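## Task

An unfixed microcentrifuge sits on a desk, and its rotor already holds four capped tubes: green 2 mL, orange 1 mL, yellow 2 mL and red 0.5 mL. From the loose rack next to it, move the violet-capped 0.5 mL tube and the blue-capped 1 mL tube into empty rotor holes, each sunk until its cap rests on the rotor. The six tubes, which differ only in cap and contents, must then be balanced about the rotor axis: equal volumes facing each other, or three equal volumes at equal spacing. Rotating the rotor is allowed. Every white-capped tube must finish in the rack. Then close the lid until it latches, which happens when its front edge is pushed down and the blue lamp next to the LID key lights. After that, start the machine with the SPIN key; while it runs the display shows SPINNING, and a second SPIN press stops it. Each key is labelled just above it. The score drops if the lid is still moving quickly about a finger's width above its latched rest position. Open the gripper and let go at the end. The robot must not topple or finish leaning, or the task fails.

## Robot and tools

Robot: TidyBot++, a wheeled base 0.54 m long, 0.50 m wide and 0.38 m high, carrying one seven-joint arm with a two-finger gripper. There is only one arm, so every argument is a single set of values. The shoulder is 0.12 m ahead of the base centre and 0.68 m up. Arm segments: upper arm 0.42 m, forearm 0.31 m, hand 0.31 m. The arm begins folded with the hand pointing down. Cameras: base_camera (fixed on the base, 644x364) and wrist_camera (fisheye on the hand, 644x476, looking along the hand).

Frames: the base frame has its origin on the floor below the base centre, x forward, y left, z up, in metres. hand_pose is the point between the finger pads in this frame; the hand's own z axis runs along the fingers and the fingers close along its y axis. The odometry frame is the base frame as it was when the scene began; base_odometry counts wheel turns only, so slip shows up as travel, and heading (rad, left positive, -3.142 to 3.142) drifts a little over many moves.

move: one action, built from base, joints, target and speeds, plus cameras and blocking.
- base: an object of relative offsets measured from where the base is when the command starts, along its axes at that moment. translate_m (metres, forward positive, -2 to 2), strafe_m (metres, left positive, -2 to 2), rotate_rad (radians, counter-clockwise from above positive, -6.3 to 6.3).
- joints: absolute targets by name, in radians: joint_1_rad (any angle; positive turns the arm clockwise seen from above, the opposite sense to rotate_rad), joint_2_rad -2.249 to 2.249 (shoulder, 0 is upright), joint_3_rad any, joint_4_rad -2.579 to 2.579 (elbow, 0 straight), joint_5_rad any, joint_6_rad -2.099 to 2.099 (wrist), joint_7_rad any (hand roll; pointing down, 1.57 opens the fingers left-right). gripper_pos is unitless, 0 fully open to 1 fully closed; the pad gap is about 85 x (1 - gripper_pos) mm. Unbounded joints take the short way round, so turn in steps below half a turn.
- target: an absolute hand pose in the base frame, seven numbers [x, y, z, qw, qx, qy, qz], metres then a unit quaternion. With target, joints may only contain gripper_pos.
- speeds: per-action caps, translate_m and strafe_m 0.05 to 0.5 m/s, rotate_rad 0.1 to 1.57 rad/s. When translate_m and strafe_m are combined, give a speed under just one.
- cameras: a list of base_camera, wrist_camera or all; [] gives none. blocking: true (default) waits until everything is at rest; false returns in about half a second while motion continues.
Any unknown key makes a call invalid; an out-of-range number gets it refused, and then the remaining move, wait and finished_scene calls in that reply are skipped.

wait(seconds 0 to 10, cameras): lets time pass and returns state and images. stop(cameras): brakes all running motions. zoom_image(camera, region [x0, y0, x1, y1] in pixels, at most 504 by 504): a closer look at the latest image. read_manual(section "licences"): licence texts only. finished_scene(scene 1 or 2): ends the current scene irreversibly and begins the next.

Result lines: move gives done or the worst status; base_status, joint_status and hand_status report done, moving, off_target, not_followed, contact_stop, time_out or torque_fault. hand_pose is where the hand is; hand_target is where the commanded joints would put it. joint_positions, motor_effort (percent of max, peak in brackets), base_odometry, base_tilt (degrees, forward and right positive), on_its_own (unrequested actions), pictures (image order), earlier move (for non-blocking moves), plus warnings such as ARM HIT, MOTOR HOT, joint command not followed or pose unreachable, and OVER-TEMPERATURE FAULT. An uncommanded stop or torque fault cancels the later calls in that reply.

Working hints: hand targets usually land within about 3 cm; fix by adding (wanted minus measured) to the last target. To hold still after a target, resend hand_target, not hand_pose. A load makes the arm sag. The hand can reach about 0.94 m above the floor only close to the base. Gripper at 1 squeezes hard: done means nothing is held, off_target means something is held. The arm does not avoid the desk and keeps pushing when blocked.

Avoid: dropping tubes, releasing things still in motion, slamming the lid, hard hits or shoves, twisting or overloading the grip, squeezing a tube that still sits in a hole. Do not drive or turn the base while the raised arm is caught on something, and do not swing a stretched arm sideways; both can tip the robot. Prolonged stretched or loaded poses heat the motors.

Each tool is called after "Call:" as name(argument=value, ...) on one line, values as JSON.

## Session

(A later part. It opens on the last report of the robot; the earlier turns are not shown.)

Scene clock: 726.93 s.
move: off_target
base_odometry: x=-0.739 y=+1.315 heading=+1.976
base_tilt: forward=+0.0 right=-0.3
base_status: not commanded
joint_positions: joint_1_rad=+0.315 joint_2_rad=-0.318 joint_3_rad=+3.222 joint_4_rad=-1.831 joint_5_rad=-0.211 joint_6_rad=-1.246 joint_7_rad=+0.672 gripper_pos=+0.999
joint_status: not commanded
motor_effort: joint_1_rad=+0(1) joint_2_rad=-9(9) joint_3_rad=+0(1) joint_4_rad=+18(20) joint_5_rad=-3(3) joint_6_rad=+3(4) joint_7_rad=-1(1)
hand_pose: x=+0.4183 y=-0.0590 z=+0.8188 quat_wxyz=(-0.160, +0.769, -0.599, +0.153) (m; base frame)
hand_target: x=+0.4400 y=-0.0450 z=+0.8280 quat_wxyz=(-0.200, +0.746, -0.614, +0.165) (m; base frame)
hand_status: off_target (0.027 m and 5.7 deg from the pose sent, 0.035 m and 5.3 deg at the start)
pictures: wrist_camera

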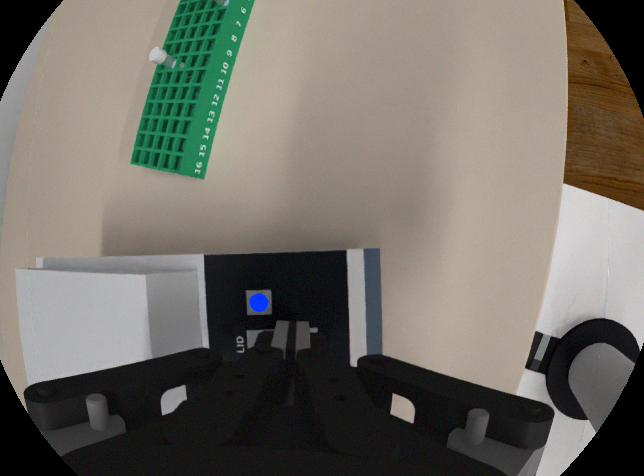

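Call:
move(target=[0.440, -0.041, 0.815, -0.2, 0.746, -0.614, 0.165], cameras=["wrist_camera"])

Call:
zoom_image(camera="wrist_camera", region=[190, 220, 390, 380])

Scene clock: 732.33 s.
move: off_target
base_odometry: x=-0.739 y=+1.315 heading=+1.976
base_tilt: forward=+0.0 right=-0.3
base_status: not commanded
joint_positions: joint_1_rad=+0.315 joint_2_rad=-0.329 joint_3_rad=+3.217 joint_4_rad=-1.860 joint_5_rad=-0.212 joint_6_rad=-1.210 joint_7_rad=+0.672 gripper_pos=+0.999
joint_status: not commanded
motor_effort: joint_1_rad=-1(1) joint_2_rad=-5(8) joint_3_rad=-1(2) joint_4_rad=+17(19) joint_5_rad=-4(4) joint_6_rad=+4(6) joint_7_rad=-1(1)
hand_pose: x=+0.4194 y=-0.0579 z=+0.8138 quat_wxyz=(-0.163, +0.768, -0.599, +0.161) (m; base frame)
hand_target: x=+0.4400 y=-0.0410 z=+0.8150 quat_wxyz=(-0.200, +0.746, -0.614, +0.165) (m; base frame)
hand_status: off_target (0.027 m and 5.3 deg from the pose sent, 0.029 m and 5.7 deg at the start)
pictures: wrist_camera

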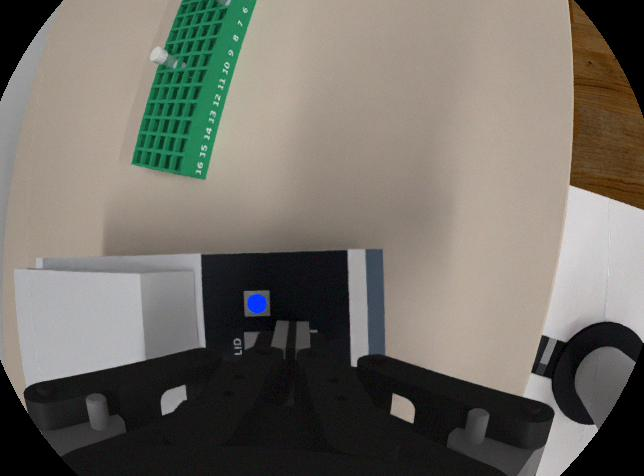

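Scaled by 2.520.

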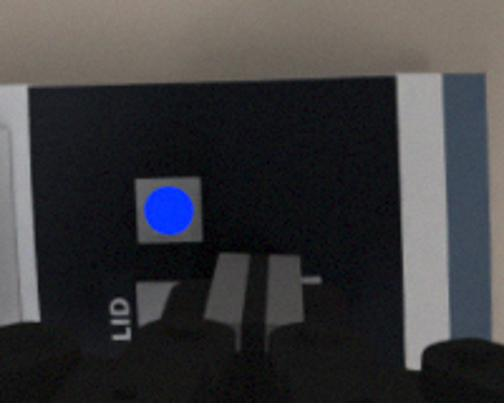

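Call:
move(target=[0.440, -0.040, 0.800, -0.2, 0.746, -0.614, 0.165], cameras=[])

Call:
move(target=[0.440, -0.040, 0.783, -0.2, 0.746, -0.614, 0.165], cameras=["wrist_camera"])

Scene clock: 737.70 s.
move: off_target
base_odometry: x=-0.739 y=+1.315 heading=+1.976
base_tilt: forward=+0.0 right=-0.3
base_status: not commanded
joint_positions: joint_1_rad=+0.315 joint_2_rad=-0.353 joint_3_rad=+3.217 joint_4_rad=-1.890 joint_5_rad=-0.216 joint_6_rad=-1.172 joint_7_rad=+0.672 gripper_pos=+0.999
joint_status: not commanded
motor_effort: joint_1_rad=-1(1) joint_2_rad=+1(5) joint_3_rad=-2(2) joint_4_rad=+14(16) joint_5_rad=-4(4) joint_6_rad=+6(6) joint_7_rad=-1(1)
hand_pose: x=+0.4192 y=-0.0577 z=+0.8130 quat_wxyz=(-0.169, +0.763, -0.599, +0.176) (m; base frame)
hand_target: x=+0.4400 y=-0.0400 z=+0.8000 quat_wxyz=(-0.200, +0.746, -0.614, +0.165) (m; base frame)
hand_status: off_target (0.030 m and 4.6 deg from the pose sent, 0.031 m and 5.3 deg at the start)
pictures: none
No camera images: "cameras" was empty.

Scene clock: 738.43 s.
move: off_target
base_odometry: x=-0.739 y=+1.315 heading=+1.976
base_tilt: forward=+0.0 right=-0.3
base_status: not commanded
joint_positions: joint_1_rad=+0.315 joint_2_rad=-0.379 joint_3_rad=+3.217 joint_4_rad=-1.922 joint_5_rad=-0.221 joint_6_rad=-1.131 joint_7_rad=+0.672 gripper_pos=+0.999
joint_status: not commanded
motor_effort: joint_1_rad=-2(2) joint_2_rad=+8(8) joint_3_rad=-2(3) joint_4_rad=+11(14) joint_5_rad=-4(4) joint_6_rad=+7(8) joint_7_rad=-1(1)
hand_pose: x=+0.4190 y=-0.0575 z=+0.8122 quat_wxyz=(-0.175, +0.758, -0.599, +0.191) (m; base frame)
hand_target: x=+0.4400 y=-0.0400 z=+0.7830 quat_wxyz=(-0.200, +0.746, -0.614, +0.165) (m; base frame)
hand_status: off_target (0.040 m and 4.7 deg from the pose sent, 0.041 m and 4.6 deg at the start)
pictures: wrist_camera

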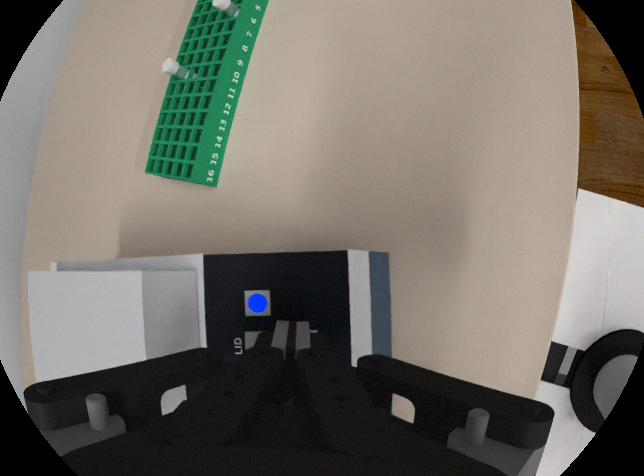

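Call:
move(target=[0.420, -0.040, 0.88, -0.2, 0.746, -0.614, 0.165], cameras=[])

Call:
move(target=[0.32, 0.0, 0.93, 0, 1, 0, 0], cameras=["wrist_camera"])

Scene clock: 742.40 s.
move: off_target
base_odometry: x=-0.739 y=+1.315 heading=+1.976
base_tilt: forward=+0.0 right=-0.3
base_status: not commanded
joint_positions: joint_1_rad=+0.315 joint_2_rad=-0.344 joint_3_rad=+3.214 joint_4_rad=-1.697 joint_5_rad=-0.221 joint_6_rad=-1.290 joint_7_rad=+0.633 gripper_pos=+0.999
joint_status: not commanded
motor_effort: joint_1_rad=+0(3) joint_2_rad=-8(11) joint_3_rad=+0(3) joint_4_rad=+19(21) joint_5_rad=-3(7) joint_6_rad=+5(10) joint_7_rad=-1(1)
hand_pose: x=+0.4328 y=-0.0595 z=+0.8809 quat_wxyz=(-0.184, +0.755, -0.596, +0.202) (m; base frame)
hand_target: x=+0.4200 y=-0.0400 z=+0.8800 quat_wxyz=(-0.200, +0.746, -0.614, +0.165) (m; base frame)
hand_status: off_target (0.023 m and 5.2 deg from the pose sent, 0.070 m and 4.7 deg at the start)
pictures: none
No camera images: "cameras" was empty.

Scene clock: 744.40 s.
move: off_target
base_odometry: x=-0.739 y=+1.315 heading=+1.976
base_tilt: forward=+0.0 right=-0.3
base_status: not commanded
joint_positions: joint_1_rad=-0.001 joint_2_rad=-0.202 joint_3_rad=+3.169 joint_4_rad=-1.285 joint_5_rad=-0.059 joint_6_rad=-1.985 joint_7_rad=+1.513 gripper_pos=+0.999
joint_status: not commanded
motor_effort: joint_1_rad=+0(1) joint_2_rad=-9(10) joint_3_rad=+0(1) joint_4_rad=+15(19) joint_5_rad=-2(3) joint_6_rad=+1(5) joint_7_rad=-1(1)
hand_pose: x=+0.3356 y=+0.0113 z=+0.9316 quat_wxyz=(-0.030, +0.998, -0.029, +0.037) (m; base frame)
hand_target: x=+0.3200 y=+0.0000 z=+0.9300 quat_wxyz=(+0.000, +1.000, +0.000, +0.000) (m; base frame)
hand_status: off_target (0.019 m and 6.3 deg from the pose sent, 0.137 m and 81.9 deg at the start)
pictures: wrist_camera

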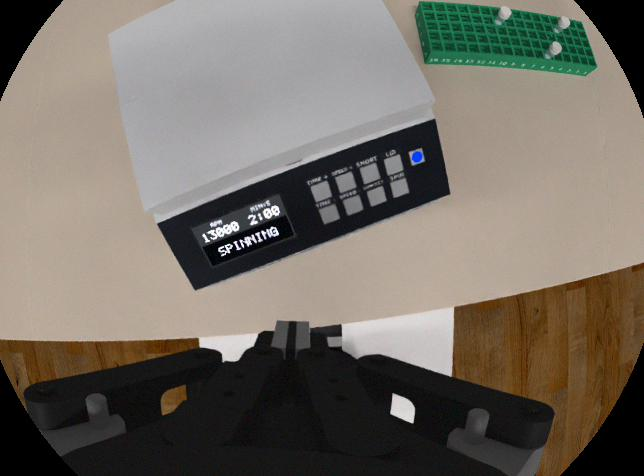

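SPINNING.

Call:
finished_scene(scene=2)

The scene is finished: the task was done.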